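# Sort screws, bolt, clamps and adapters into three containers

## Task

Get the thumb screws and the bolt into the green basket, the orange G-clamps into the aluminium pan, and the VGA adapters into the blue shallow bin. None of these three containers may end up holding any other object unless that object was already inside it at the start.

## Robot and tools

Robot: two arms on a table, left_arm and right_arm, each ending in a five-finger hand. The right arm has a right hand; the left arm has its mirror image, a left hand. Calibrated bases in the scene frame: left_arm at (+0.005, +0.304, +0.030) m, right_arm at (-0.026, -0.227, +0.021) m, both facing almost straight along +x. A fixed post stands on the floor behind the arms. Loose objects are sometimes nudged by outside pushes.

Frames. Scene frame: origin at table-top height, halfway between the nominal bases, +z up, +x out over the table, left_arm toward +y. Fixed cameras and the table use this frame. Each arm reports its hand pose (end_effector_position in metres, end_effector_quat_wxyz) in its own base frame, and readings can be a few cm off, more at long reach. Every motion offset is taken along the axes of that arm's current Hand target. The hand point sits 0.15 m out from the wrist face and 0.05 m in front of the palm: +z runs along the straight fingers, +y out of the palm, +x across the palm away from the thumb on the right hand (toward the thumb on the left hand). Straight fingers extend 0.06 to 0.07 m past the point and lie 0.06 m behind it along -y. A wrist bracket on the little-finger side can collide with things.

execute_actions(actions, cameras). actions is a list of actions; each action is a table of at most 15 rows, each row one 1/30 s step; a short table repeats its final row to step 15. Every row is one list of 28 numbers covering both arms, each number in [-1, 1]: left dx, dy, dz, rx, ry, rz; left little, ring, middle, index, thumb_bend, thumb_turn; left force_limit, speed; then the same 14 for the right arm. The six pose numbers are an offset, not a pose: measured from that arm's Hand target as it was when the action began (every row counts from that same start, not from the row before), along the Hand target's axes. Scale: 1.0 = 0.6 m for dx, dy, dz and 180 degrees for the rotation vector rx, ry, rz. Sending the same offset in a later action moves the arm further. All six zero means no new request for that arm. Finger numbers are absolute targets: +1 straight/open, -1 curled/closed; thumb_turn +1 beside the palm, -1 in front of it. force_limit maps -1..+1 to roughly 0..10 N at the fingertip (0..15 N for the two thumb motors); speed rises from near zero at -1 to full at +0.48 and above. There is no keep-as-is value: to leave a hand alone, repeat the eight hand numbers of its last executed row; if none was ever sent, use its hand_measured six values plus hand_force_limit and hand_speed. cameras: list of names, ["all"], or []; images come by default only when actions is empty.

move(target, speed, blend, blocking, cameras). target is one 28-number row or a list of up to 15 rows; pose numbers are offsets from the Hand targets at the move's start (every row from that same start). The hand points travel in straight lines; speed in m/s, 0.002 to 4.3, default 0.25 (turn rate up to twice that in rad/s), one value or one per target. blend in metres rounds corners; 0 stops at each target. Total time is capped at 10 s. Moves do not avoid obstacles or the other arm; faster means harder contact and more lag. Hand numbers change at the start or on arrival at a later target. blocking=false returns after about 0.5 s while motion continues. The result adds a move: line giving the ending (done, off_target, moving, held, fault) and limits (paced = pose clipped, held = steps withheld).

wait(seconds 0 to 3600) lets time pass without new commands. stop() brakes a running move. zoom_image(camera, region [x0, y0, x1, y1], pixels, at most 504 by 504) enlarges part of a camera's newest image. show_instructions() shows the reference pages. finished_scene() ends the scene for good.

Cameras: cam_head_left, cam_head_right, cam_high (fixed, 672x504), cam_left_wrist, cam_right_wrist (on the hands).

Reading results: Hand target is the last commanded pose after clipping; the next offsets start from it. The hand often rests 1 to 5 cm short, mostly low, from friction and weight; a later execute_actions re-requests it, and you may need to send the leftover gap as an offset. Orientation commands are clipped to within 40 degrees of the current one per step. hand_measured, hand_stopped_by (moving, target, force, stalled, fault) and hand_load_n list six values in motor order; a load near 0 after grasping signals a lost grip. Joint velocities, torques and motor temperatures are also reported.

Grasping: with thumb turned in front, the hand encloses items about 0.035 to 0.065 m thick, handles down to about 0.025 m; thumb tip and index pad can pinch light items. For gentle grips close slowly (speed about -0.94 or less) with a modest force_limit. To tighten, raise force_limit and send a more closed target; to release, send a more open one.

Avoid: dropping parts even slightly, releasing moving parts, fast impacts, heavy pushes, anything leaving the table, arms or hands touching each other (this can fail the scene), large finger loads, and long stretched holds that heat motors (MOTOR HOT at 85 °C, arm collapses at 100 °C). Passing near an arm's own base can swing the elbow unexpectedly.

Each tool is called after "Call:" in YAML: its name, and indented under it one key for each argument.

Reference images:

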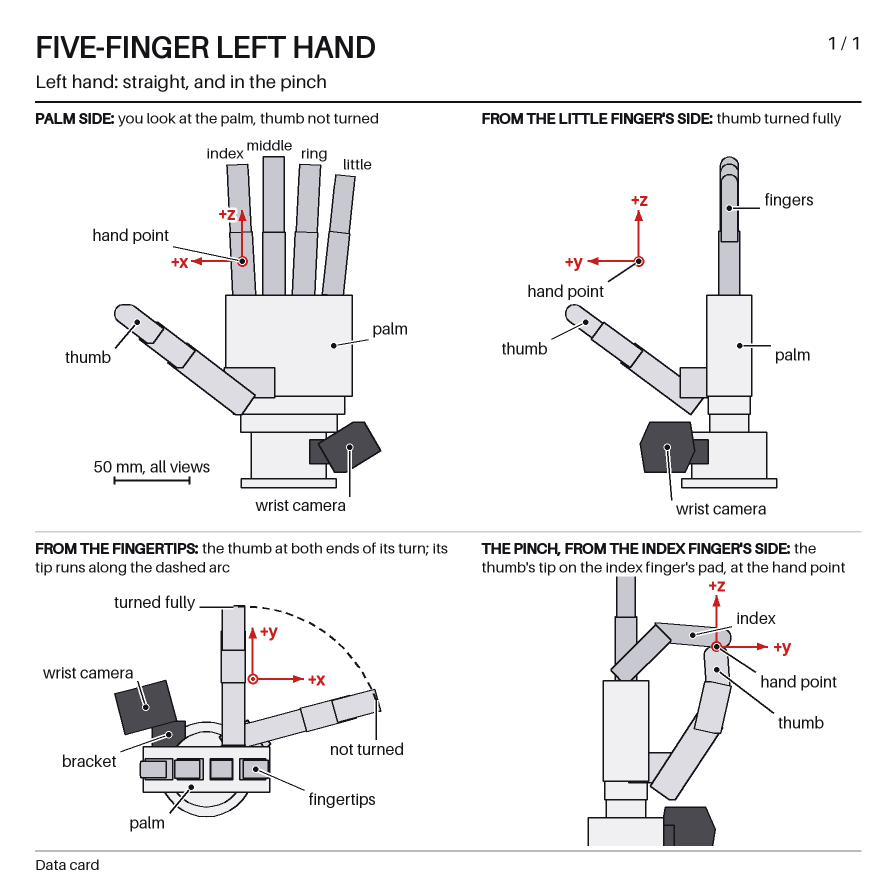

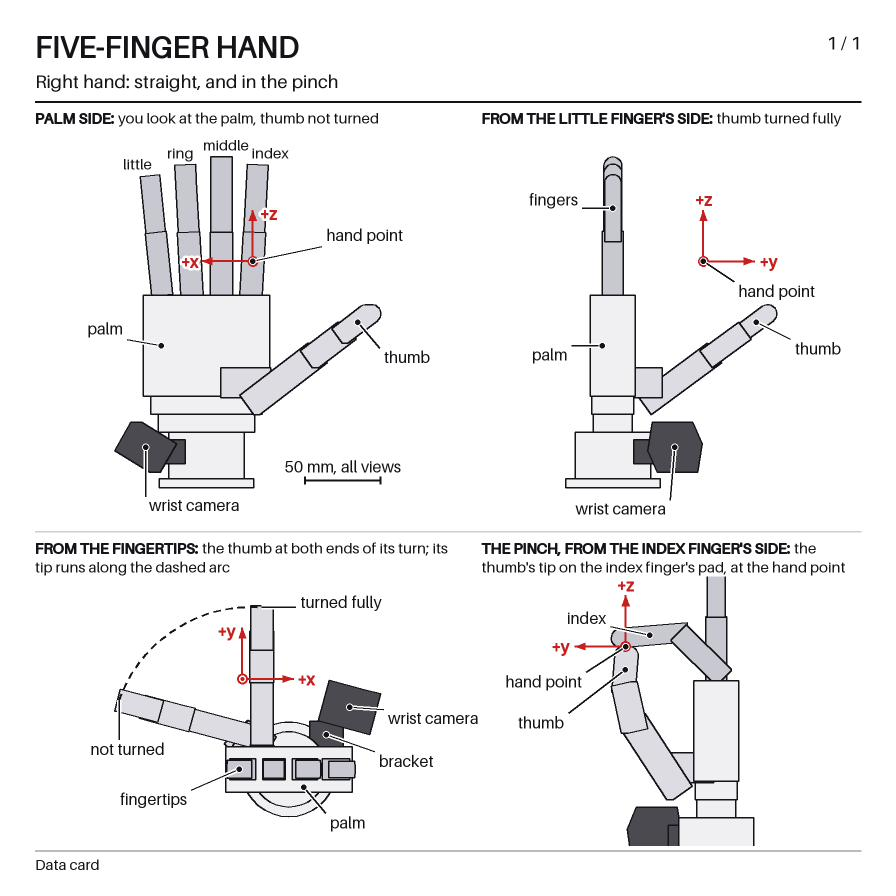

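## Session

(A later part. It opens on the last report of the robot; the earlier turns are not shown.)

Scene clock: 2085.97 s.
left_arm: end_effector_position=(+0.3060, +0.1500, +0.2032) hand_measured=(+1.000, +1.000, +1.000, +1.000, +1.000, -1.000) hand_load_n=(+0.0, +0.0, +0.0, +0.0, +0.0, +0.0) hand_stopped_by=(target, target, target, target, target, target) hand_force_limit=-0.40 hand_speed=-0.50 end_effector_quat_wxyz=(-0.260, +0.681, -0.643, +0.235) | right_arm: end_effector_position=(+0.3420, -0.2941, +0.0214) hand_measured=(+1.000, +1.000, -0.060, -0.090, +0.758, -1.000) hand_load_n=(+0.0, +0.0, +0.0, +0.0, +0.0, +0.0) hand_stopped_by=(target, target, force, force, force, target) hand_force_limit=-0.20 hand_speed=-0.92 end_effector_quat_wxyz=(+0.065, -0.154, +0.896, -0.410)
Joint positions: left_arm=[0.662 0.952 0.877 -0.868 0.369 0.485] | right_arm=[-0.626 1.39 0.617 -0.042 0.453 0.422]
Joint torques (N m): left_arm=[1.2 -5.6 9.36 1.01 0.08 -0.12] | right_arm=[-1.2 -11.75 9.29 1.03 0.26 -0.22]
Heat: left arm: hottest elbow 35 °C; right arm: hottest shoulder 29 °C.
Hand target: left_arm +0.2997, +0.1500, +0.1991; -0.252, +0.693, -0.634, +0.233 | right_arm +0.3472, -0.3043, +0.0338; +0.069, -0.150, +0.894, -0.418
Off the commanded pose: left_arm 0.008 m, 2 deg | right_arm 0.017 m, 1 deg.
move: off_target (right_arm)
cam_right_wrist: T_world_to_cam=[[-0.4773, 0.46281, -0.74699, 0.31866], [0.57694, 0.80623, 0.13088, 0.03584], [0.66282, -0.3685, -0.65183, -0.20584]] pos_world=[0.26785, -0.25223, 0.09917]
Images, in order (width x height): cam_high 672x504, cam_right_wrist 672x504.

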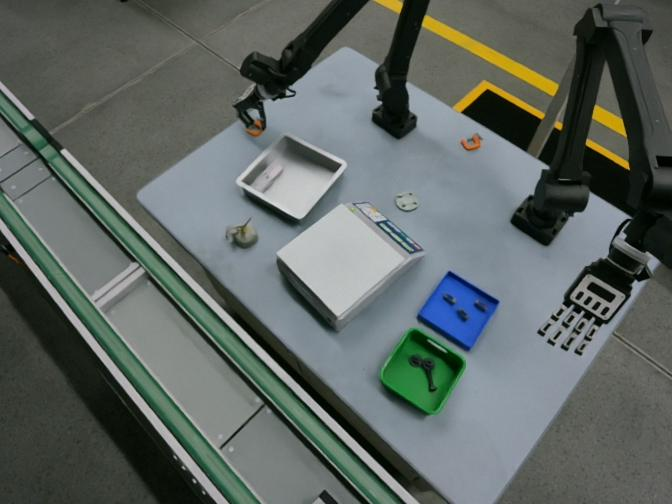

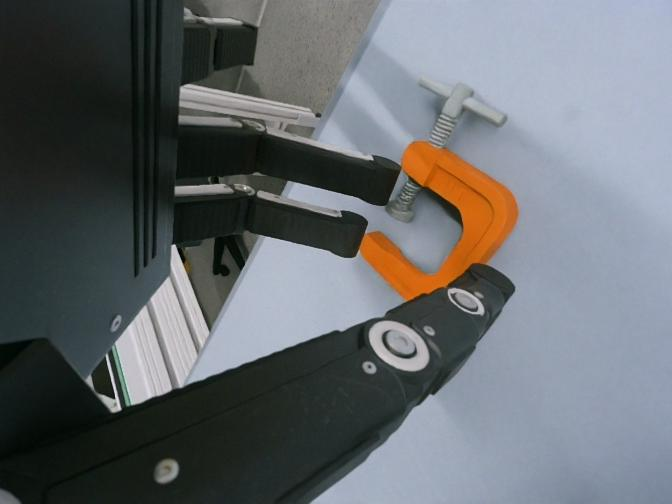

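Call:
move:
  target:
    - [0,0,0,0,0,0, 1, 1, 1, 1, 1, -1, -0.4, -0.5, 0,0,0,0,0,0, 1, 1, 0.05, 0.05, 1, -1, -0.2, -0.6]
    - [0,0,0,0,0,0, 1, 1, 1, 1, 1, -1, -0.4, -0.5, 0.0065,0.0295,0.0243,0,0,0, 1, 1, 0.05, 0.05, 1, -1, -0.2, -0.6]
  speed: 0.05
  cameras: ["cam_right_wrist"]

Call:
zoom_image:
  camera: "cam_right_wrist"
  region: [300, 80, 560, 340]

Scene clock: 2175.37 s.
left_arm: end_effector_position=(+0.3060, +0.1500, +0.2032) hand_measured=(+1.000, +1.000, +1.000, +1.000, +1.000, -1.000) hand_load_n=(+0.0, +0.0, +0.0, +0.0, +0.0, +0.0) hand_stopped_by=(target, target, target, target, target, target) hand_force_limit=-0.40 hand_speed=-0.50 end_effector_quat_wxyz=(-0.260, +0.681, -0.643, +0.235) | right_arm: end_effector_position=(+0.3473, -0.3014, +0.0151) hand_measured=(+1.000, +1.000, +0.050, +0.050, +1.000, -1.000) hand_load_n=(+0.0, +0.0, +0.0, +0.0, +0.0, +0.0) hand_stopped_by=(target, target, target, target, target, target) hand_force_limit=-0.20 hand_speed=-0.60 end_effector_quat_wxyz=(+0.071, -0.150, +0.894, -0.417)
Joint positions: left_arm=[0.662 0.952 0.877 -0.868 0.369 0.485] | right_arm=[-0.634 1.425 0.617 0.015 0.448 0.418]
Joint torques (N m): left_arm=[1.44 -5.71 9.46 1.02 0.1 -0.13] | right_arm=[-1.03 -10.29 6.26 2.25 0.21 -0.31]
Heat: left arm: hottest elbow 35 °C; right arm: hottest elbow 33 °C.
Hand target: left_arm +0.2997, +0.1500, +0.1991; -0.252, +0.693, -0.634, +0.233 | right_arm +0.3435, -0.3054, +0.0109; +0.069, -0.150, +0.894, -0.418
Off the commanded pose: left_arm 0.008 m, 2 deg | right_arm 0.007 m, 0 deg.
move: done
cam_right_wrist: T_world_to_cam=[[-0.46393, 0.45463, -0.76032, 0.31301], [0.57588, 0.80695, 0.13113, 0.04009], [0.67315, -0.37702, -0.63618, -0.22267]] pos_world=[0.27201, -0.2586, 0.09107]

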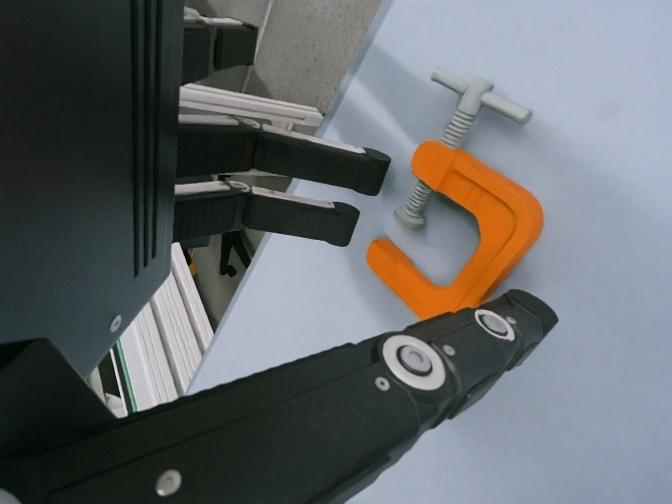

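Scaled by 1.938.

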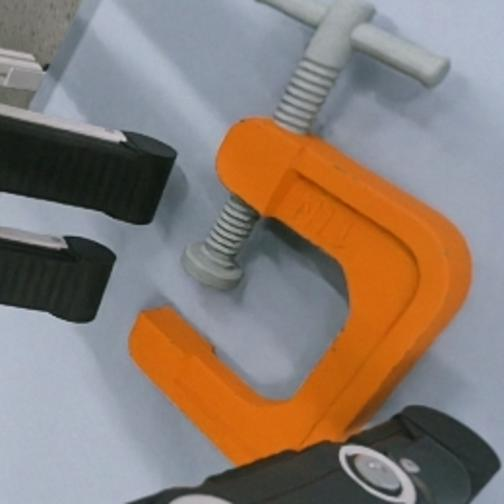

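Call:
move:
  target:
    - [0,0,0,0,0,0, 1, 1, 1, 1, 1, -1, -0.4, -0.5, 0,0.0122,0.0102,0,0,0, 1, 1, 0.02, 0.02, 1, -1, 0.1, -0.6]
    - [0,0,0,0,0,0, 1, 1, 1, 1, 1, -1, -0.4, -0.5, 0,0.0122,0.0102,0,0,0, 1, 1, 0.02, 0.02, 0.82, -1, 0.1, -0.8]
  speed: 0.04
  cameras: ["cam_right_wrist"]

Call:
zoom_image:
  camera: "cam_right_wrist"
  region: [300, 80, 560, 340]

Scene clock: 2185.83 s.
left_arm: end_effector_position=(+0.3060, +0.1500, +0.2032) hand_measured=(+1.000, +1.000, +1.000, +1.000, +1.000, -1.000) hand_load_n=(+0.0, +0.0, +0.0, +0.0, +0.0, +0.0) hand_stopped_by=(target, target, target, target, target, target) hand_force_limit=-0.40 hand_speed=-0.50 end_effector_quat_wxyz=(-0.260, +0.681, -0.643, +0.235) | right_arm: end_effector_position=(+0.3516, -0.3046, +0.0110) hand_measured=(+1.000, +1.000, +0.020, +0.020, +0.820, -1.000) hand_load_n=(+0.0, -0.5, +0.0, +0.0, +0.5, +0.0) hand_stopped_by=(target, target, target, target, target, target) hand_force_limit=0.10 hand_speed=-0.80 end_effector_quat_wxyz=(+0.076, -0.148, +0.892, -0.421)
Joint positions: left_arm=[0.662 0.952 0.877 -0.868 0.369 0.485] | right_arm=[-0.634 1.448 0.617 0.051 0.448 0.417]
Joint torques (N m): left_arm=[1.55 -6.3 9.46 1.1 0.07 -0.12] | right_arm=[-1.26 -10.23 5.26 2.35 0.21 -0.23]
Heat: left arm: hottest elbow 35 °C; right arm: hottest elbow 32 °C.
Hand target: left_arm +0.2997, +0.1500, +0.1991; -0.252, +0.693, -0.634, +0.233 | right_arm +0.3435, -0.3053, +0.0014; +0.069, -0.150, +0.894, -0.418
Off the commanded pose: left_arm 0.008 m, 2 deg | right_arm 0.013 m, 1 deg.
move: off_target (right_arm); target 2's new numbers were sent with right_arm's hand 0.013 m and 1 deg from that target
cam_right_wrist: T_world_to_cam=[[-0.45587, 0.44868, -0.76868, 0.30874], [0.57417, 0.80815, 0.13121, 0.04169], [0.68009, -0.38154, -0.62603, -0.23318]] pos_world=[0.27539, -0.26119, 0.08588]

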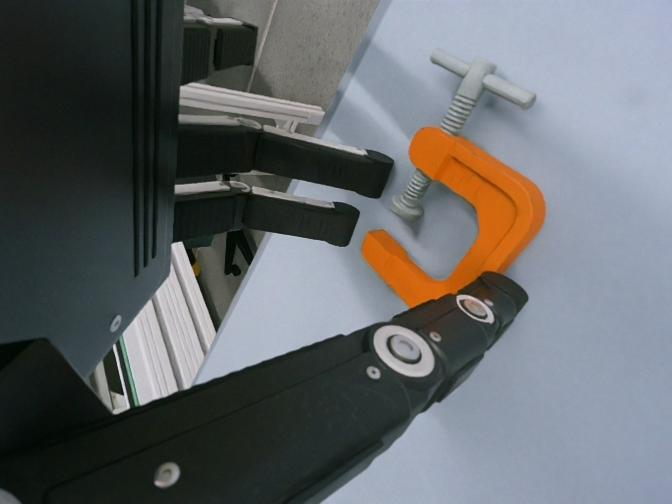

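Scaled by 1.938.

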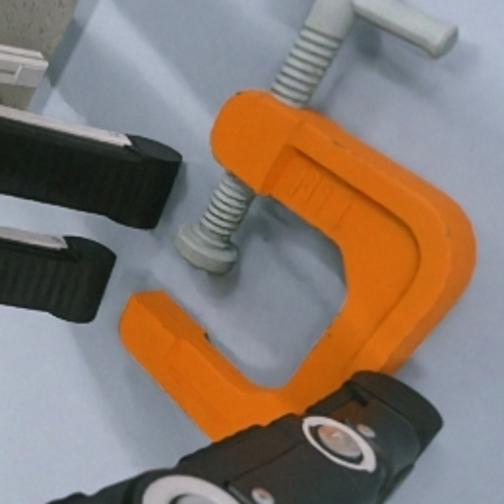

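Call:
move:
  target:
    - [0,0,0,0,0,0, 1, 1, 1, 1, 1, -1, -0.4, -0.5, 0,0.0077,0.0064,0,0,0, 1, 1, 0.02, 0.02, 0.82, -1, 0.1, -0.8]
    - [0,0,0,0,0,0, 1, 1, 1, 1, 1, -1, -0.4, -0.5, 0,0.0077,0.0064,0,0,0, 1, 1, -0.2, -0.2, 0.65, -1, 0.1, -0.92]
  speed: 0.04
  cameras: ["cam_right_wrist"]

Call:
zoom_image:
  camera: "cam_right_wrist"
  region: [300, 80, 560, 340]

Scene clock: 2200.10 s.
left_arm: end_effector_position=(+0.3060, +0.1500, +0.2032) hand_measured=(+1.000, +1.000, +1.000, +1.000, +1.000, -1.000) hand_load_n=(+0.0, +0.0, +0.0, -0.5, +0.0, +0.0) hand_stopped_by=(target, target, target, target, target, target) hand_force_limit=-0.40 hand_speed=-0.50 end_effector_quat_wxyz=(-0.260, +0.681, -0.643, +0.235) | right_arm: end_effector_position=(+0.3534, -0.3061, +0.0093) hand_measured=(+1.000, +1.000, -0.082, -0.098, +0.774, -1.000) hand_load_n=(+0.0, +0.0, +4.5, +6.0, +9.5, +0.0) hand_stopped_by=(target, target, force, force, force, target) hand_force_limit=0.10 hand_speed=-0.92 end_effector_quat_wxyz=(+0.080, -0.147, +0.889, -0.425)
Joint positions: left_arm=[0.662 0.952 0.877 -0.868 0.369 0.485] | right_arm=[-0.635 1.457 0.611 0.08 0.446 0.415]
Joint torques (N m): left_arm=[1.03 -5.07 9.18 1.02 0.1 -0.18] | right_arm=[-0.91 -9.7 5.3 1.91 0.28 -0.21]
Heat: left arm: hottest elbow 35 °C; right arm: hottest elbow 31 °C.
Hand target: left_arm +0.2997, +0.1500, +0.1991; -0.252, +0.693, -0.634, +0.233 | right_arm +0.3434, -0.3053, -0.0047; +0.069, -0.150, +0.894, -0.418
Off the commanded pose: left_arm 0.008 m, 2 deg | right_arm 0.017 m, 2 deg.
move: off_target (right_arm); target 2's new numbers were sent with right_arm's hand 0.017 m and 2 deg from that target
cam_right_wrist: T_world_to_cam=[[-0.44832, 0.4418, -0.77706, 0.30413], [0.57152, 0.81009, 0.13084, 0.04359], [0.68729, -0.38545, -0.61568, -0.23998]] pos_world=[0.27637, -0.26217, 0.08288]

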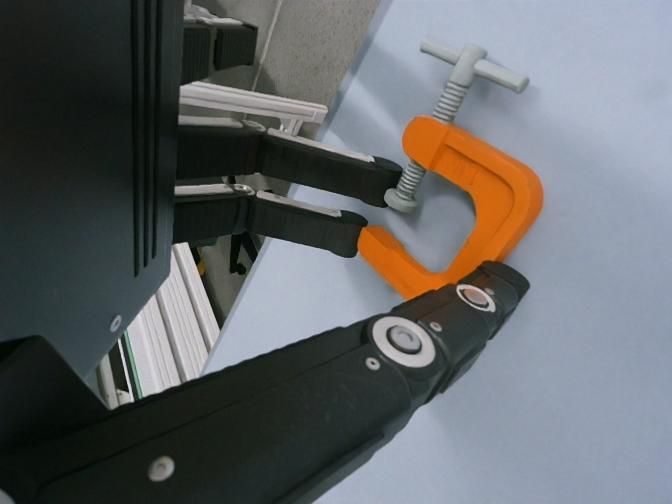

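Scaled by 1.938.

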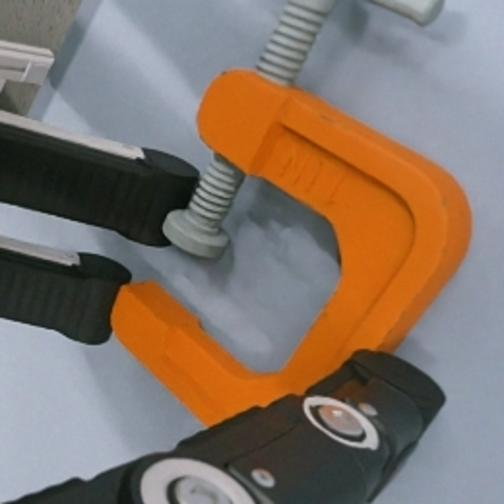

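Call:
move:
  target:
    - [0,0,0,0,0,0, 1, 1, 1, 1, 1, -1, -0.4, -0.5, -0.0153,-0.0262,-0.0133,0,0,0, 1, 1, -0.2, -0.2, 0.65, -1, 0.1, -0.92]
    - [0,0,0,0,0,0, 1, 1, 1, 1, 1, -1, -0.4, -0.5, -0.0153,-0.0608,-0.0418,0,0,0, 1, 1, -0.2, -0.2, 0.65, -1, 0.1, -0.92]
  speed: 0.03
  blend: [0.01,0]
  cameras: ["cam_right_wrist"]

Call:
zoom_image:
  camera: "cam_right_wrist"
  region: [300, 80, 560, 340]

Scene clock: 2215.00 s.
left_arm: end_effector_position=(+0.3060, +0.1500, +0.2032) hand_measured=(+1.000, +1.000, +1.000, +1.000, +1.000, -1.000) hand_load_n=(-0.5, +0.0, +0.0, +0.0, +0.0, +0.0) hand_stopped_by=(target, target, target, target, target, target) hand_force_limit=-0.40 hand_speed=-0.50 end_effector_quat_wxyz=(-0.260, +0.681, -0.643, +0.235) | right_arm: end_effector_position=(+0.3372, -0.2955, +0.0196) hand_measured=(+1.000, +1.000, -0.082, -0.098, +0.772, -1.000) hand_load_n=(+0.0, +0.0, +0.0, +0.0, +0.0, +0.0) hand_stopped_by=(target, target, force, force, force, target) hand_force_limit=0.10 hand_speed=-0.92 end_effector_quat_wxyz=(+0.057, -0.155, +0.900, -0.404)
Joint positions: left_arm=[0.662 0.952 0.877 -0.868 0.369 0.485] | right_arm=[-0.635 1.392 0.623 -0.065 0.452 0.417]
Joint torques (N m): left_arm=[1.38 -5.66 9.46 0.91 0.09 -0.11] | right_arm=[0.38 -11.75 10.74 1.31 0.46 -0.13]
Heat: left arm: hottest elbow 35 °C; right arm: hottest elbow 30 °C.
Hand target: left_arm +0.2997, +0.1500, +0.1991; -0.252, +0.693, -0.634, +0.233 | right_arm +0.3535, -0.3062, +0.0394; +0.069, -0.150, +0.894, -0.418
Off the commanded pose: left_arm 0.008 m, 2 deg | right_arm 0.028 m, 2 deg.
move: off_target (right_arm); blend cut to 0.0099 m at target 1
cam_right_wrist: T_world_to_cam=[[-0.48886, 0.47268, -0.7332, 0.32221], [0.58285, 0.80234, 0.12863, 0.03684], [0.64908, -0.36446, -0.66773, -0.19834]] pos_world=[0.26478, -0.25415, 0.09907]

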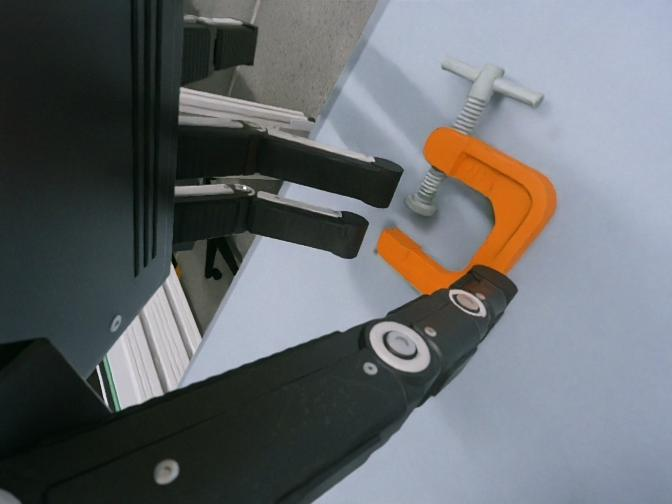

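Scaled by 1.938.

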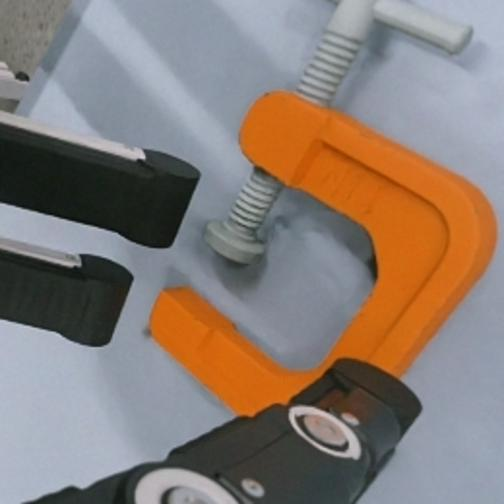

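Call:
move:
  target:
    - [0,0,0,0,0,0, 1, 1, 1, 1, 1, -1, -0.4, -0.5, 0,0,0,0,0,0, 1, 1, 0.05, 0.05, 1, -1, -0.2, -0.6]
    - [0,0,0,0,0,0, 1, 1, 1, 1, 1, -1, -0.4, -0.5, 0.0375,0.0382,0.01,0,0,0, 1, 1, 0.05, 0.05, 1, -1, -0.2, -0.6]
  speed: 0.05
  cameras: ["cam_right_wrist"]

Call:
zoom_image:
  camera: "cam_right_wrist"
  region: [300, 80, 560, 340]

Scene clock: 2297.60 s.
left_arm: end_effector_position=(+0.3060, +0.1500, +0.2032) hand_measured=(+1.000, +1.000, +1.000, +1.000, +1.000, -1.000) hand_load_n=(+0.0, +0.0, +0.0, +0.0, +0.0, +0.0) hand_stopped_by=(target, target, target, target, target, target) hand_force_limit=-0.40 hand_speed=-0.50 end_effector_quat_wxyz=(-0.260, +0.681, -0.643, +0.235) | right_arm: end_effector_position=(+0.3326, -0.3008, +0.0167) hand_measured=(+1.000, +1.000, +0.050, +0.050, +1.000, -1.000) hand_load_n=(+0.0, +0.0, +0.0, +0.0, +0.0, +0.0) hand_stopped_by=(target, target, target, target, target, target) hand_force_limit=-0.20 hand_speed=-0.60 end_effector_quat_wxyz=(+0.067, -0.151, +0.896, -0.413)
Joint positions: left_arm=[0.662 0.952 0.877 -0.868 0.369 0.485] | right_arm=[-0.658 1.392 0.595 -0.001 0.432 0.4]
Joint torques (N m): left_arm=[1.44 -6.12 9.17 0.9 0.1 -0.17] | right_arm=[-0.79 -11.75 5.93 2.18 0.18 -0.26]
Heat: left arm: hottest elbow 35 °C; right arm: hottest elbow 35 °C.
Hand target: left_arm +0.2997, +0.1500, +0.1991; -0.252, +0.693, -0.634, +0.233 | right_arm +0.3289, -0.3040, +0.0180; +0.069, -0.150, +0.894, -0.417
Off the commanded pose: left_arm 0.008 m, 2 deg | right_arm 0.005 m, 1 deg.
move: done
cam_right_wrist: T_world_to_cam=[[-0.47085, 0.46137, -0.75196, 0.31123], [0.57841, 0.80504, 0.13176, 0.04643], [0.66614, -0.3729, -0.64591, -0.20768]] pos_world=[0.25803, -0.25842, 0.09377]

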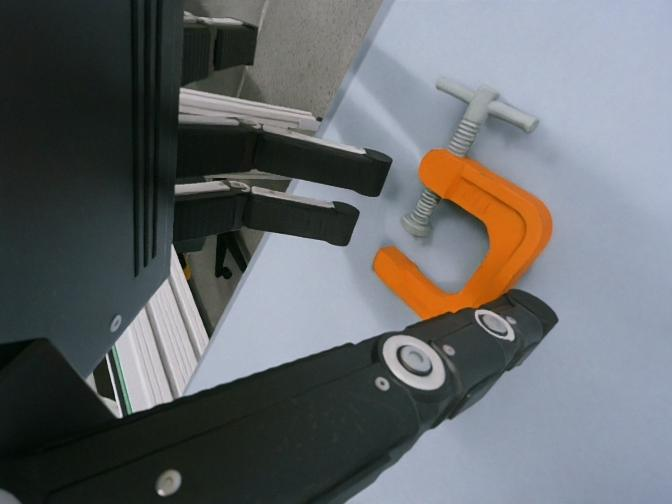

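Scaled by 1.938.

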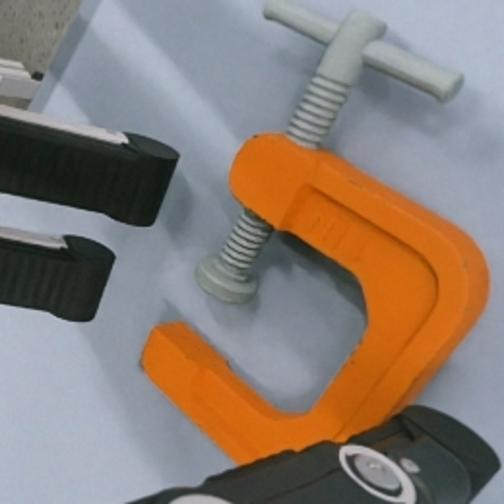

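Call:
move:
  target: [0,0,0,0,0,0, 1, 1, 1, 1, 1, -1, -0.4, -0.5, 0,0.009,0.0075,0,0,0, 1, 1, 0.05, 0.05, 1, -1, -0.2, -0.6]
  speed: 0.03

Scene clock: 2305.03 s.
left_arm: end_effector_position=(+0.3060, +0.1500, +0.2032) hand_measured=(+1.000, +1.000, +1.000, +1.000, +1.000, -1.000) hand_load_n=(+0.0, +0.0, +0.0, +0.0, +0.0, +0.0) hand_stopped_by=(target, target, target, target, target, target) hand_force_limit=-0.40 hand_speed=-0.50 end_effector_quat_wxyz=(-0.260, +0.681, -0.643, +0.235) | right_arm: end_effector_position=(+0.3348, -0.3026, +0.0184) hand_measured=(+1.000, +1.000, +0.050, +0.050, +1.000, -1.000) hand_load_n=(+0.0, +0.0, +0.0, +0.0, +0.0, +0.0) hand_stopped_by=(target, target, target, target, target, target) hand_force_limit=-0.20 hand_speed=-0.60 end_effector_quat_wxyz=(+0.073, -0.149, +0.893, -0.419)
Joint positions: left_arm=[0.662 0.952 0.877 -0.868 0.369 0.485] | right_arm=[-0.658 1.392 0.589 0.024 0.432 0.4]
Joint torques (N m): left_arm=[2.08 -5.95 9.42 1.01 0.02 -0.14] | right_arm=[-0.85 -9.82 5.86 2.13 0.2 -0.24]
Heat: left arm: hottest elbow 35 °C; right arm: hottest elbow 34 °C.
Hand target: left_arm +0.2997, +0.1500, +0.1991; -0.252, +0.693, -0.634, +0.233 | right_arm +0.3289, -0.3040, +0.0109; +0.069, -0.150, +0.894, -0.418
Off the commanded pose: left_arm 0.008 m, 2 deg | right_arm 0.010 m, 1 deg.
move: done

Call:
move:
  target: [0,0,0,0,0,0, 1, 1, 1, 1, 1, -1, -0.4, -0.5, 0,0.0077,0.0064,0,0,0, 1, 1, 0.05, 0.05, 1, -1, -0.2, -0.6]
  speed: 0.1

Scene clock: 2309.73 s.
left_arm: end_effector_position=(+0.3060, +0.1500, +0.2032) hand_measured=(+1.000, +1.000, +1.000, +1.000, +1.000, -1.000) hand_load_n=(+0.0, +0.0, +0.0, -0.5, +0.0, +0.0) hand_stopped_by=(target, target, target, target, target, target) hand_force_limit=-0.40 hand_speed=-0.50 end_effector_quat_wxyz=(-0.260, +0.681, -0.643, +0.235) | right_arm: end_effector_position=(+0.3346, -0.3023, +0.0117) hand_measured=(+1.000, +1.000, +0.050, +0.050, +1.000, -1.000) hand_load_n=(+0.0, +0.0, +0.0, +0.0, +0.0, +0.0) hand_stopped_by=(target, target, target, target, target, target) hand_force_limit=-0.20 hand_speed=-0.60 end_effector_quat_wxyz=(+0.073, -0.149, +0.893, -0.419)
Joint positions: left_arm=[0.662 0.952 0.877 -0.868 0.369 0.485] | right_arm=[-0.658 1.41 0.582 0.047 0.432 0.4]
Joint torques (N m): left_arm=[1.08 -5.19 9.37 1.02 0.08 -0.12] | right_arm=[-0.62 -9.47 5.78 2.33 0.18 -0.23]
Heat: left arm: hottest elbow 35 °C; right arm: hottest elbow 33 °C.
Hand target: left_arm +0.2997, +0.1500, +0.1991; -0.252, +0.693, -0.634, +0.233 | right_arm +0.3289, -0.3039, +0.0049; +0.069, -0.150, +0.894, -0.417
Off the commanded pose: left_arm 0.008 m, 2 deg | right_arm 0.009 m, 1 deg.
move: done

Call:
move:
  target:
    - [0,0,0,0,0,0, 1, 1, 1, 1, 1, -1, -0.4, -0.5, 0,0,0,0,0,0, 1, 1, 0.03, 0.03, 0.82, -1, 0.1, -0.8]
    - [0,0,0,0,0,0, 1, 1, 1, 1, 1, -1, -0.4, -0.5, 0,0,0,0,0,0, 1, 1, -0.2, -0.2, 0.65, -1, 0.1, -0.92]
  speed: 0.04
  cameras: ["cam_right_wrist"]

Call:
zoom_image:
  camera: "cam_right_wrist"
  region: [300, 80, 560, 340]

Scene clock: 2322.33 s.
left_arm: end_effector_position=(+0.3060, +0.1500, +0.2032) hand_measured=(+1.000, +1.000, +1.000, +1.000, +1.000, -1.000) hand_load_n=(+0.0, +0.0, +0.0, -0.5, +0.0, +0.5) hand_stopped_by=(target, target, target, target, target, target) hand_force_limit=-0.40 hand_speed=-0.50 end_effector_quat_wxyz=(-0.260, +0.681, -0.643, +0.235) | right_arm: end_effector_position=(+0.3355, -0.3030, +0.0125) hand_measured=(+1.000, +1.000, -0.200, -0.200, +0.650, -1.000) hand_load_n=(+0.0, +0.0, +0.5, +0.0, +0.0, +0.0) hand_stopped_by=(target, target, target, target, target, target) hand_force_limit=0.10 hand_speed=-0.92 end_effector_quat_wxyz=(+0.075, -0.148, +0.892, -0.420)
Joint positions: left_arm=[0.662 0.952 0.877 -0.868 0.369 0.485] | right_arm=[-0.658 1.41 0.582 0.052 0.431 0.4]
Joint torques (N m): left_arm=[1.67 -4.89 9.4 0.92 0.07 -0.1] | right_arm=[-0.85 -9.88 5.76 2.14 0.18 -0.24]
Heat: left arm: hottest elbow 35 °C; right arm: hottest elbow 32 °C.
Hand target: left_arm +0.2997, +0.1500, +0.1991; -0.252, +0.693, -0.634, +0.233 | right_arm +0.3288, -0.3040, +0.0049; +0.069, -0.150, +0.894, -0.417
Off the commanded pose: left_arm 0.008 m, 2 deg | right_arm 0.010 m, 1 deg.
move: done
cam_right_wrist: T_world_to_cam=[[-0.45675, 0.45046, -0.76711, 0.30268], [0.57537, 0.80726, 0.13145, 0.04882], [0.67848, -0.38133, -0.6279, -0.2201]] pos_world=[0.25949, -0.25969, 0.08757]

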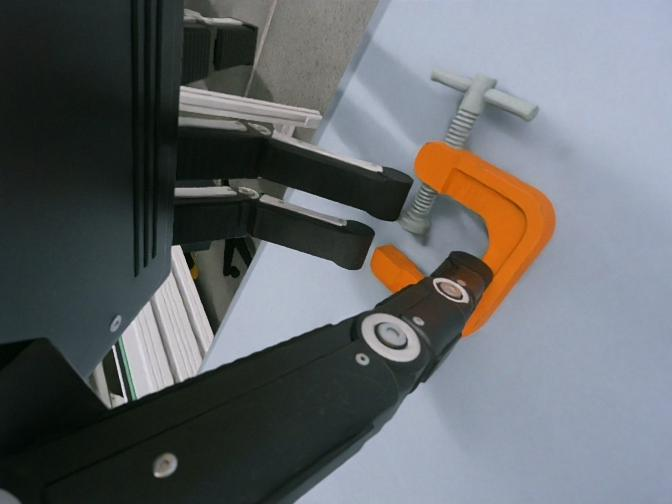

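Scaled by 1.938.

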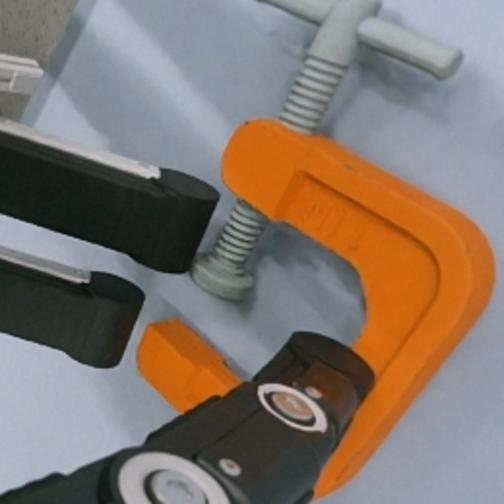

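Call:
move:
  target:
    - [0,0,0,0,0,0, 1, 1, 1, 1, 1, -1, -0.4, -0.5, 0,0,0,0,0,0, 1, 1, 0.03, 0.03, 1, -1, -0.2, -0.6]
    - [0,0,0,0,0,0, 1, 1, 1, 1, 1, -1, -0.4, -0.5, 0,0.0056,0.0047,0,0,0, 1, 1, 0.03, 0.03, 1, -1, -0.2, -0.6]
  speed: 0.05
  cameras: ["cam_right_wrist"]

Scene clock: 2361.63 s.
left_arm: end_effector_position=(+0.3060, +0.1500, +0.2032) hand_measured=(+1.000, +1.000, +1.000, +1.000, +1.000, -1.000) hand_load_n=(+0.0, +0.0, +0.0, +0.0, +0.0, +0.0) hand_stopped_by=(target, target, target, target, target, target) hand_force_limit=-0.40 hand_speed=-0.50 end_effector_quat_wxyz=(-0.260, +0.681, -0.643, +0.235) | right_arm: end_effector_position=(+0.3369, -0.3041, +0.0107) hand_measured=(+1.000, +1.000, +0.030, +0.030, +1.000, -1.000) hand_load_n=(+0.0, +0.0, +0.0, +0.0, +0.0, +0.0) hand_stopped_by=(target, target, target, target, target, target) hand_force_limit=-0.20 hand_speed=-0.60 end_effector_quat_wxyz=(+0.076, -0.148, +0.891, -0.422)
Joint positions: left_arm=[0.662 0.952 0.877 -0.868 0.369 0.485] | right_arm=[-0.658 1.419 0.582 0.065 0.431 0.399]
Joint torques (N m): left_arm=[1.85 -5.13 9.24 1.17 0.08 -0.1] | right_arm=[-1.03 -9.99 5.31 2.3 0.21 -0.25]
Heat: left arm: hottest elbow 35 °C; right arm: hottest elbow 30 °C.
Hand target: left_arm +0.2997, +0.1500, +0.1991; -0.252, +0.693, -0.634, +0.233 | right_arm +0.3288, -0.3040, +0.0006; +0.069, -0.150, +0.894, -0.418
Off the commanded pose: left_arm 0.008 m, 2 deg | right_arm 0.013 m, 1 deg.
move: off_target (right_arm)
cam_right_wrist: T_world_to_cam=[[-0.45476, 0.44852, -0.76943, 0.30112], [0.5748, 0.80772, 0.13111, 0.04944], [0.68029, -0.38264, -0.62513, -0.22368]] pos_world=[0.26069, -0.26059, 0.08538]

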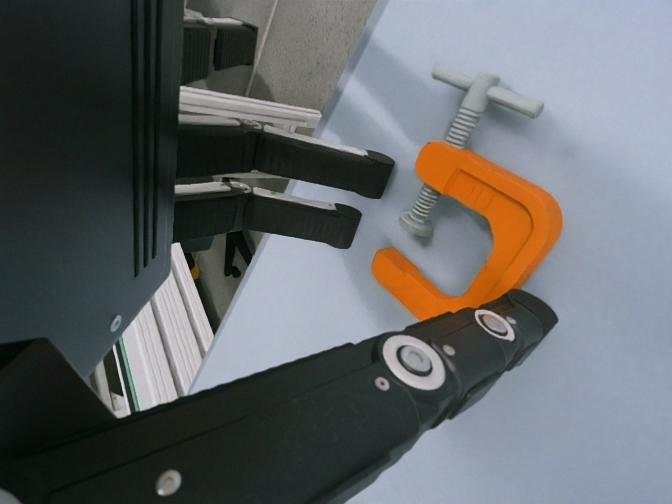

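Call:
move:
  target: [0,0,0,0,0,0, 1, 1, 1, 1, 1, -1, -0.4, -0.5, 0.0133,0.0038,0.0032,0,0,0, 1, 1, 0.03, 0.03, 1, -1, -0.2, -0.6]
  speed: 0.1
  cameras: ["cam_right_wrist"]

Scene clock: 2375.53 s.
left_arm: end_effector_position=(+0.3060, +0.1500, +0.2032) hand_measured=(+1.000, +1.000, +1.000, +1.000, +1.000, -1.000) hand_load_n=(+0.0, +0.0, +0.0, +0.0, +0.0, +0.0) hand_stopped_by=(target, target, target, target, target, target) hand_force_limit=-0.40 hand_speed=-0.50 end_effector_quat_wxyz=(-0.260, +0.681, -0.643, +0.235) | right_arm: end_effector_position=(+0.3355, -0.3065, +0.0103) hand_measured=(+1.000, +1.000, +0.030, +0.030, +1.000, -1.000) hand_load_n=(+0.0, +0.0, -1.5, +0.0, +0.0, +0.0) hand_stopped_by=(target, target, target, target, target, target) hand_force_limit=-0.20 hand_speed=-0.60 end_effector_quat_wxyz=(+0.083, -0.146, +0.890, -0.424)
Joint positions: left_arm=[0.662 0.952 0.877 -0.868 0.369 0.485] | right_arm=[-0.671 1.419 0.572 0.093 0.415 0.392]
Joint torques (N m): left_arm=[1.44 -5.89 9.51 0.87 0.06 -0.12] | right_arm=[-1.2 -9.99 4.89 2.02 0.29 -0.33]
Heat: left arm: hottest elbow 35 °C; right arm: hottest elbow 30 °C.
Hand target: left_arm +0.2997, +0.1500, +0.1991; -0.252, +0.693, -0.634, +0.233 | right_arm +0.3213, -0.3066, -0.0024; +0.069, -0.150, +0.894, -0.418
Off the commanded pose: left_arm 0.008 m, 2 deg | right_arm 0.019 m, 2 deg.
move: off_target (right_arm)
cam_right_wrist: T_world_to_cam=[[-0.4447, 0.44399, -0.77789, 0.29656], [0.56964, 0.81041, 0.1369, 0.05472], [0.69119, -0.38224, -0.61331, -0.2275]] pos_world=[0.25796, -0.26298, 0.08367]

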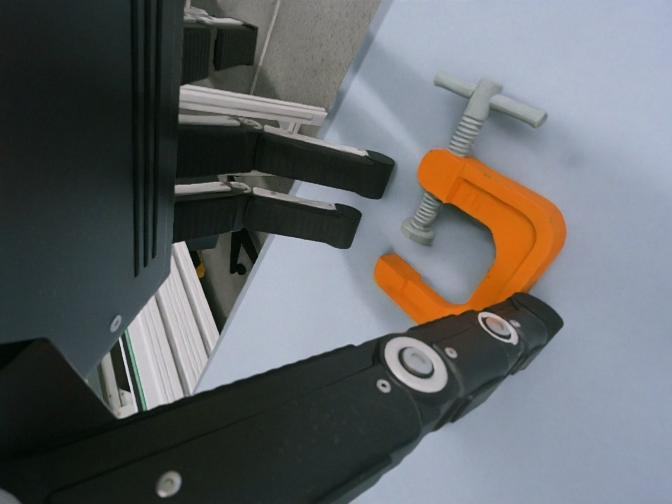

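Call:
move:
  target: [0,0,0,0,0,0, 1, 1, 1, 1, 1, -1, -0.4, -0.5, 0.018,-0.0038,-0.0032,0,0,0, 1, 1, 0.03, 0.03, 1, -1, -0.2, -0.6]
  speed: 0.1
  cameras: ["cam_right_wrist"]

Scene clock: 2388.73 s.
left_arm: end_effector_position=(+0.3060, +0.1500, +0.2032) hand_measured=(+1.000, +1.000, +1.000, +1.000, +1.000, -1.000) hand_load_n=(+0.0, +0.0, +0.0, +0.0, +0.0, +0.0) hand_stopped_by=(target, target, target, target, target, target) hand_force_limit=-0.40 hand_speed=-0.50 end_effector_quat_wxyz=(-0.260, +0.681, -0.643, +0.235) | right_arm: end_effector_position=(+0.3239, -0.3118, +0.0102) hand_measured=(+1.000, +1.000, +0.030, +0.030, +1.000, -1.000) hand_load_n=(+0.0, +0.0, -1.0, +0.0, +0.0, +0.0) hand_stopped_by=(target, target, target, target, target, target) hand_force_limit=-0.20 hand_speed=-0.60 end_effector_quat_wxyz=(+0.081, -0.145, +0.891, -0.423)
Joint positions: left_arm=[0.662 0.952 0.877 -0.868 0.369 0.485] | right_arm=[-0.703 1.406 0.56 0.096 0.394 0.372]
Joint torques (N m): left_arm=[1.2 -5.19 9.42 1.07 0.05 -0.16] | right_arm=[-0.5 -10.87 4.92 1.94 0.27 -0.3]
Heat: left arm: hottest elbow 35 °C; right arm: hottest elbow 29 °C.
Hand target: left_arm +0.2997, +0.1500, +0.1991; -0.252, +0.693, -0.634, +0.233 | right_arm +0.3110, -0.3101, +0.0006; +0.069, -0.150, +0.894, -0.418
Off the commanded pose: left_arm 0.008 m, 2 deg | right_arm 0.016 m, 2 deg.
move: off_target (right_arm)
cam_right_wrist: T_world_to_cam=[[-0.4451, 0.44862, -0.775, 0.29527], [0.57415, 0.80712, 0.13747, 0.06318], [0.6872, -0.38378, -0.61682, -0.22077]] pos_world=[0.24686, -0.26818, 0.08397]

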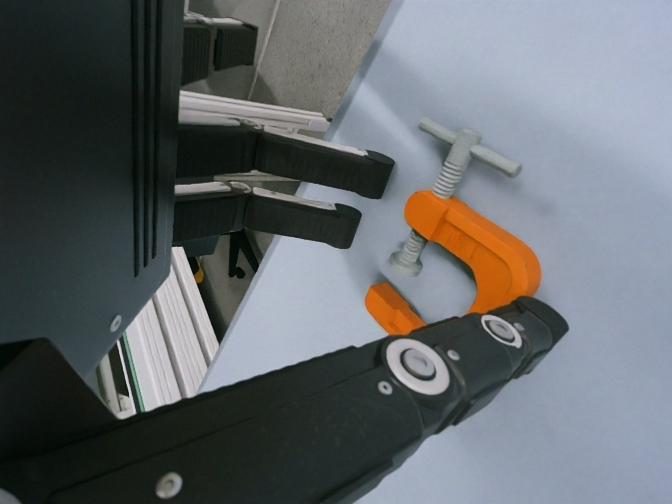

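Call:
move:
  target: [0,0,0,0,0,0, 1, 1, 1, 1, 1, -1, -0.4, -0.5, -0.036,0,-0.0053,0,0,0, 1, 1, 0.03, 0.03, 1, -1, -0.2, -0.6]
  speed: 0.1
  cameras: ["cam_right_wrist"]

Scene clock: 2403.20 s.
left_arm: end_effector_position=(+0.3060, +0.1500, +0.2032) hand_measured=(+1.000, +1.000, +1.000, +1.000, +1.000, -1.000) hand_load_n=(+0.0, +0.0, +0.0, +0.0, +0.0, +0.0) hand_stopped_by=(target, target, target, target, target, target) hand_force_limit=-0.40 hand_speed=-0.50 end_effector_quat_wxyz=(-0.260, +0.681, -0.643, +0.235) | right_arm: end_effector_position=(+0.3272, -0.3059, +0.0099) hand_measured=(+1.000, +1.000, +0.030, +0.030, +1.000, -1.000) hand_load_n=(-0.5, +0.0, +0.0, +0.0, +0.0, +0.0) hand_stopped_by=(target, target, target, target, target, target) hand_force_limit=-0.20 hand_speed=-0.60 end_effector_quat_wxyz=(+0.072, -0.146, +0.889, -0.428)
Joint positions: left_arm=[0.662 0.952 0.877 -0.868 0.369 0.485] | right_arm=[-0.671 1.406 0.56 0.088 0.437 0.385]
Joint torques (N m): left_arm=[1.08 -5.42 9.44 0.8 0.06 -0.13] | right_arm=[1.14 -9.41 7.35 1.16 0.31 0.01]
Heat: left arm: hottest elbow 35 °C; right arm: hottest elbow 29 °C.
Hand target: left_arm +0.2997, +0.1500, +0.1991; -0.252, +0.693, -0.634, +0.233 | right_arm +0.3307, -0.3007, +0.0026; +0.069, -0.150, +0.894, -0.418
Off the commanded pose: left_arm 0.008 m, 2 deg | right_arm 0.010 m, 1 deg.
move: done
cam_right_wrist: T_world_to_cam=[[-0.45434, 0.44105, -0.77399, 0.29459], [0.58139, 0.8051, 0.1175, 0.0537], [0.67495, -0.39661, -0.62221, -0.22085]] pos_world=[0.25169, -0.26075, 0.08429]

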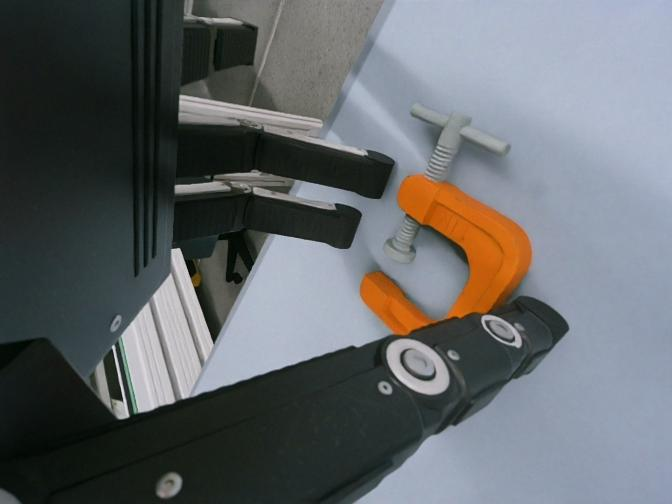

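Call:
move:
  target: [0,0,0,0,0,0, 1, 1, 1, 1, 1, -1, -0.4, -0.5, -0.0092,0,0,0,0,0, 1, 1, 0.03, 0.03, 1, -1, -0.2, -0.6]
  speed: 0.1
  cameras: ["cam_right_wrist"]

Scene clock: 2417.10 s.
left_arm: end_effector_position=(+0.3060, +0.1500, +0.2032) hand_measured=(+1.000, +1.000, +1.000, +1.000, +1.000, -1.000) hand_load_n=(+0.0, +0.0, +0.0, +0.0, +0.0, +0.0) hand_stopped_by=(target, target, target, target, target, target) hand_force_limit=-0.40 hand_speed=-0.50 end_effector_quat_wxyz=(-0.260, +0.681, -0.643, +0.235) | right_arm: end_effector_position=(+0.3284, -0.3042, +0.0095) hand_measured=(+1.000, +1.000, +0.030, +0.030, +1.000, -1.000) hand_load_n=(+0.0, +0.0, +0.0, +0.0, +0.0, +0.0) hand_stopped_by=(target, target, target, target, target, target) hand_force_limit=-0.20 hand_speed=-0.60 end_effector_quat_wxyz=(+0.070, -0.143, +0.889, -0.429)
Joint positions: left_arm=[0.662 0.952 0.877 -0.868 0.369 0.485] | right_arm=[-0.661 1.408 0.56 0.085 0.45 0.395]
Joint torques (N m): left_arm=[1.44 -5.07 9.54 1.13 0.04 -0.14] | right_arm=[1.73 -8.7 8.02 0.92 0.15 -0.09]
Heat: left arm: hottest elbow 35 °C; right arm: hottest elbow 29 °C.
Hand target: left_arm +0.2997, +0.1500, +0.1991; -0.252, +0.693, -0.634, +0.233 | right_arm +0.3359, -0.2990, +0.0025; +0.069, -0.150, +0.894, -0.417
Off the commanded pose: left_arm 0.008 m, 2 deg | right_arm 0.011 m, 2 deg.
move: off_target (right_arm)
cam_right_wrist: T_world_to_cam=[[-0.45251, 0.44215, -0.77443, 0.29369], [0.58645, 0.80177, 0.11509, 0.04901], [0.6718, -0.40209, -0.62211, -0.22184]] pos_world=[0.25319, -0.25835, 0.08379]

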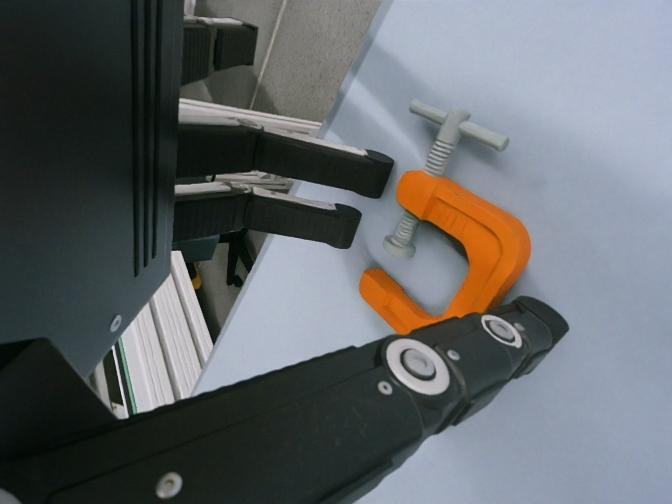

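Call:
move:
  target: [0,0,0,0,0,0, 1, 1, 1, 1, 1, -1, -0.4, -0.5, -0.013,-0.001,0.0,0,0,0, 1, 1, 0.03, 0.03, 1, -1, -0.2, -0.6]
  speed: 0.15
  cameras: ["cam_right_wrist"]

Scene clock: 2424.17 s.
left_arm: end_effector_position=(+0.3060, +0.1500, +0.2032) hand_measured=(+1.000, +1.000, +1.000, +1.000, +1.000, -1.000) hand_load_n=(+0.0, +0.0, +0.0, +0.0, +0.0, +0.0) hand_stopped_by=(target, target, target, target, target, target) hand_force_limit=-0.40 hand_speed=-0.50 end_effector_quat_wxyz=(-0.260, +0.681, -0.643, +0.235) | right_arm: end_effector_position=(+0.3320, -0.3013, +0.0091) hand_measured=(+1.000, +1.000, +0.030, +0.030, +1.000, -1.000) hand_load_n=(+0.0, +0.0, -0.5, +0.0, +0.0, +0.0) hand_stopped_by=(target, target, target, target, target, target) hand_force_limit=-0.20 hand_speed=-0.60 end_effector_quat_wxyz=(+0.067, -0.143, +0.889, -0.429)
Joint positions: left_arm=[0.662 0.952 0.877 -0.868 0.369 0.485] | right_arm=[-0.645 1.413 0.565 0.077 0.467 0.406]
Joint torques (N m): left_arm=[1.79 -5.71 9.44 1.03 0.06 -0.18] | right_arm=[1.2 -8.76 8.79 0.98 -0.01 0.01]
Heat: left arm: hottest elbow 35 °C; right arm: hottest elbow 29 °C.
Hand target: left_arm +0.2997, +0.1500, +0.1991; -0.252, +0.693, -0.634, +0.233 | right_arm +0.3434, -0.2968, +0.0030; +0.069, -0.150, +0.894, -0.418
Off the commanded pose: left_arm 0.008 m, 2 deg | right_arm 0.014 m, 2 deg.
move: off_target (right_arm)
cam_right_wrist: T_world_to_cam=[[-0.45521, 0.44181, -0.77304, 0.29459], [0.58905, 0.80049, 0.11064, 0.0435], [0.66769, -0.40499, -0.62464, -0.22289]] pos_world=[0.2573, -0.25524, 0.08369]

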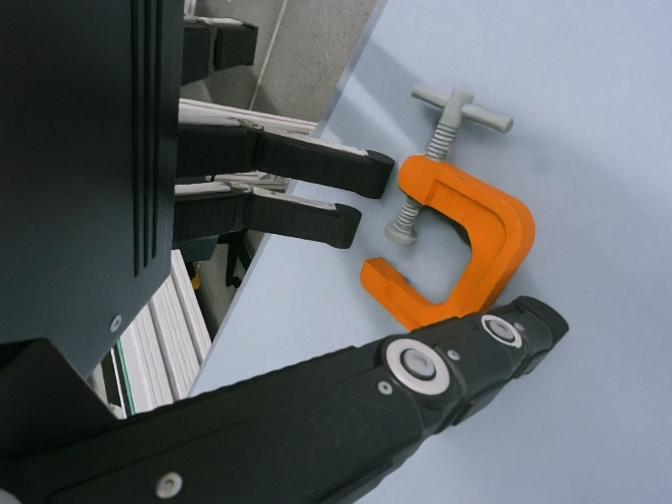

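Call:
move:
  target:
    - [0,0,0,0,0,0, 1, 1, 1, 1, 1, -1, -0.4, -0.5, 0,0,0,0,0,0, 1, 1, 0.03, 0.03, 0.85, -1, 0.1, -0.8]
    - [0,0,0,0,0,0, 1, 1, 1, 1, 1, -1, -0.4, -0.5, 0,0,0,0,0,0, 1, 1, -0.25, -0.25, 0.65, -1, 0.1, -0.92]
  speed: 0.04
  cameras: ["cam_right_wrist"]

Call:
zoom_image:
  camera: "cam_right_wrist"
  region: [300, 80, 560, 340]

Scene clock: 2434.50 s.
left_arm: end_effector_position=(+0.3060, +0.1500, +0.2032) hand_measured=(+1.000, +1.000, +1.000, +1.000, +1.000, -1.000) hand_load_n=(+0.0, +0.0, +0.0, +0.0, +0.0, +0.0) hand_stopped_by=(target, target, target, target, target, target) hand_force_limit=-0.40 hand_speed=-0.50 end_effector_quat_wxyz=(-0.260, +0.681, -0.643, +0.235) | right_arm: end_effector_position=(+0.3335, -0.2996, +0.0073) hand_measured=(+1.000, +1.000, -0.110, -0.102, +0.784, -1.000) hand_load_n=(+0.0, +0.0, +6.0, +5.0, +8.5, -1.0) hand_stopped_by=(target, target, force, force, force, target) hand_force_limit=0.10 hand_speed=-0.92 end_effector_quat_wxyz=(+0.068, -0.142, +0.890, -0.427)
Joint positions: left_arm=[0.662 0.952 0.877 -0.868 0.369 0.485] | right_arm=[-0.641 1.418 0.566 0.076 0.465 0.415]
Joint torques (N m): left_arm=[1.38 -5.54 9.26 1.02 0.05 -0.12] | right_arm=[1.32 -8.29 8.75 0.81 0.06 -0.1]
Heat: left arm: hottest elbow 35 °C; right arm: hottest elbow 30 °C.
Hand target: left_arm +0.2997, +0.1500, +0.1991; -0.252, +0.693, -0.634, +0.233 | right_arm +0.3434, -0.2968, +0.0030; +0.069, -0.150, +0.894, -0.418
Off the commanded pose: left_arm 0.008 m, 2 deg | right_arm 0.011 m, 1 deg.
move: done; target 2's new numbers were sent with right_arm's hand 0.014 m and 2 deg from that target
cam_right_wrist: T_world_to_cam=[[-0.45186, 0.44696, -0.77204, 0.29353], [0.58967, 0.79905, 0.11747, 0.04074], [0.66941, -0.40217, -0.62462, -0.22404]] pos_world=[0.25859, -0.25385, 0.08189]

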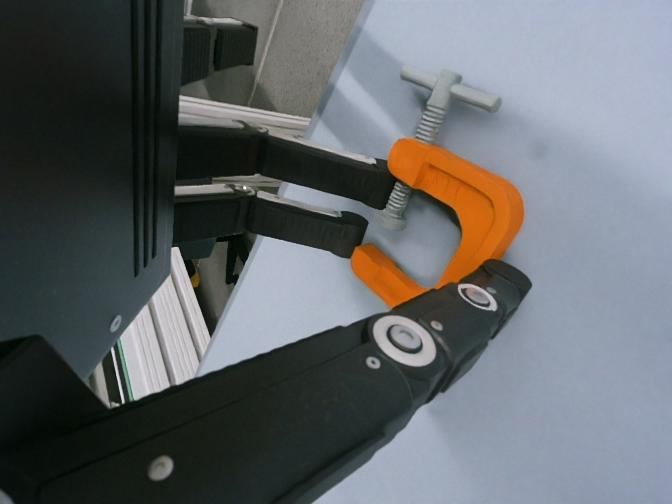

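Scaled by 1.938.

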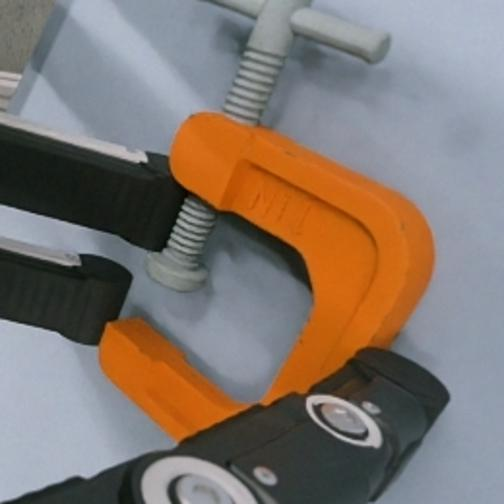

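Call:
move:
  target: [0,0,0,0,0,0, 1, 1, 1, 1, 1, -1, -0.4, -0.5, 0,-0.0128,-0.0107,0.011,0,0, 1, 1, -0.25, -0.25, 0.65, -1, 0.1, -0.92]
  speed: 0.04
  cameras: ["cam_right_wrist"]

Call:
zoom_image:
  camera: "cam_right_wrist"
  region: [300, 80, 560, 340]

Scene clock: 2448.47 s.
left_arm: end_effector_position=(+0.3060, +0.1500, +0.2032) hand_measured=(+1.000, +1.000, +1.000, +1.000, +1.000, -1.000) hand_load_n=(+0.0, +0.0, +0.0, +0.0, +0.0, +0.0) hand_stopped_by=(target, target, target, target, target, target) hand_force_limit=-0.40 hand_speed=-0.50 end_effector_quat_wxyz=(-0.260, +0.681, -0.643, +0.235) | right_arm: end_effector_position=(+0.3339, -0.2990, +0.0077) hand_measured=(+1.000, +1.000, -0.110, -0.102, +0.784, -1.000) hand_load_n=(+0.0, +0.0, +6.0, +4.5, +8.5, -1.0) hand_stopped_by=(target, target, force, force, force, target) hand_force_limit=0.10 hand_speed=-0.92 end_effector_quat_wxyz=(+0.065, -0.142, +0.889, -0.430)
Joint positions: left_arm=[0.662 0.952 0.877 -0.868 0.369 0.485] | right_arm=[-0.633 1.418 0.566 0.076 0.479 0.415]
Joint torques (N m): left_arm=[1.32 -5.6 9.4 1.17 0.13 -0.14] | right_arm=[1.44 -11.34 7.72 1.46 0.34 -0.12]
Heat: left arm: hottest elbow 35 °C; right arm: hottest elbow 31 °C.
Hand target: left_arm +0.2997, +0.1500, +0.1991; -0.252, +0.693, -0.634, +0.233 | right_arm +0.3434, -0.2968, +0.0130; +0.071, -0.149, +0.886, -0.433
Off the commanded pose: left_arm 0.008 m, 2 deg | right_arm 0.011 m, 1 deg.
move: off_target (right_arm)
cam_right_wrist: T_world_to_cam=[[-0.45532, 0.44197, -0.77288, 0.2934], [0.59204, 0.79865, 0.10793, 0.03908], [0.66497, -0.40844, -0.6253, -0.22414]] pos_world=[0.2595, -0.25244, 0.08239]

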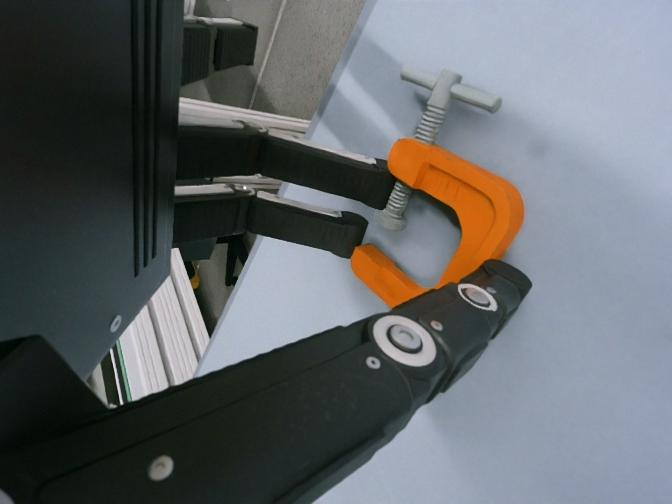

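Scaled by 1.938.

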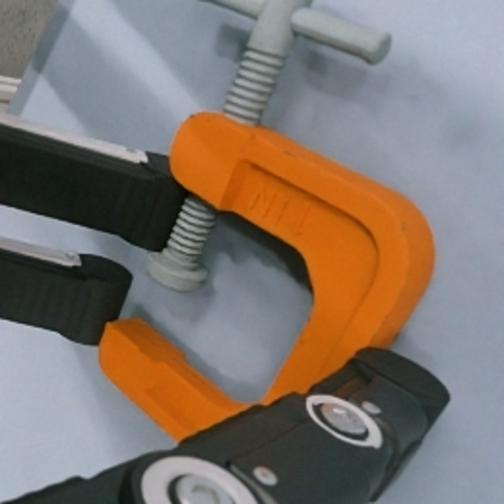

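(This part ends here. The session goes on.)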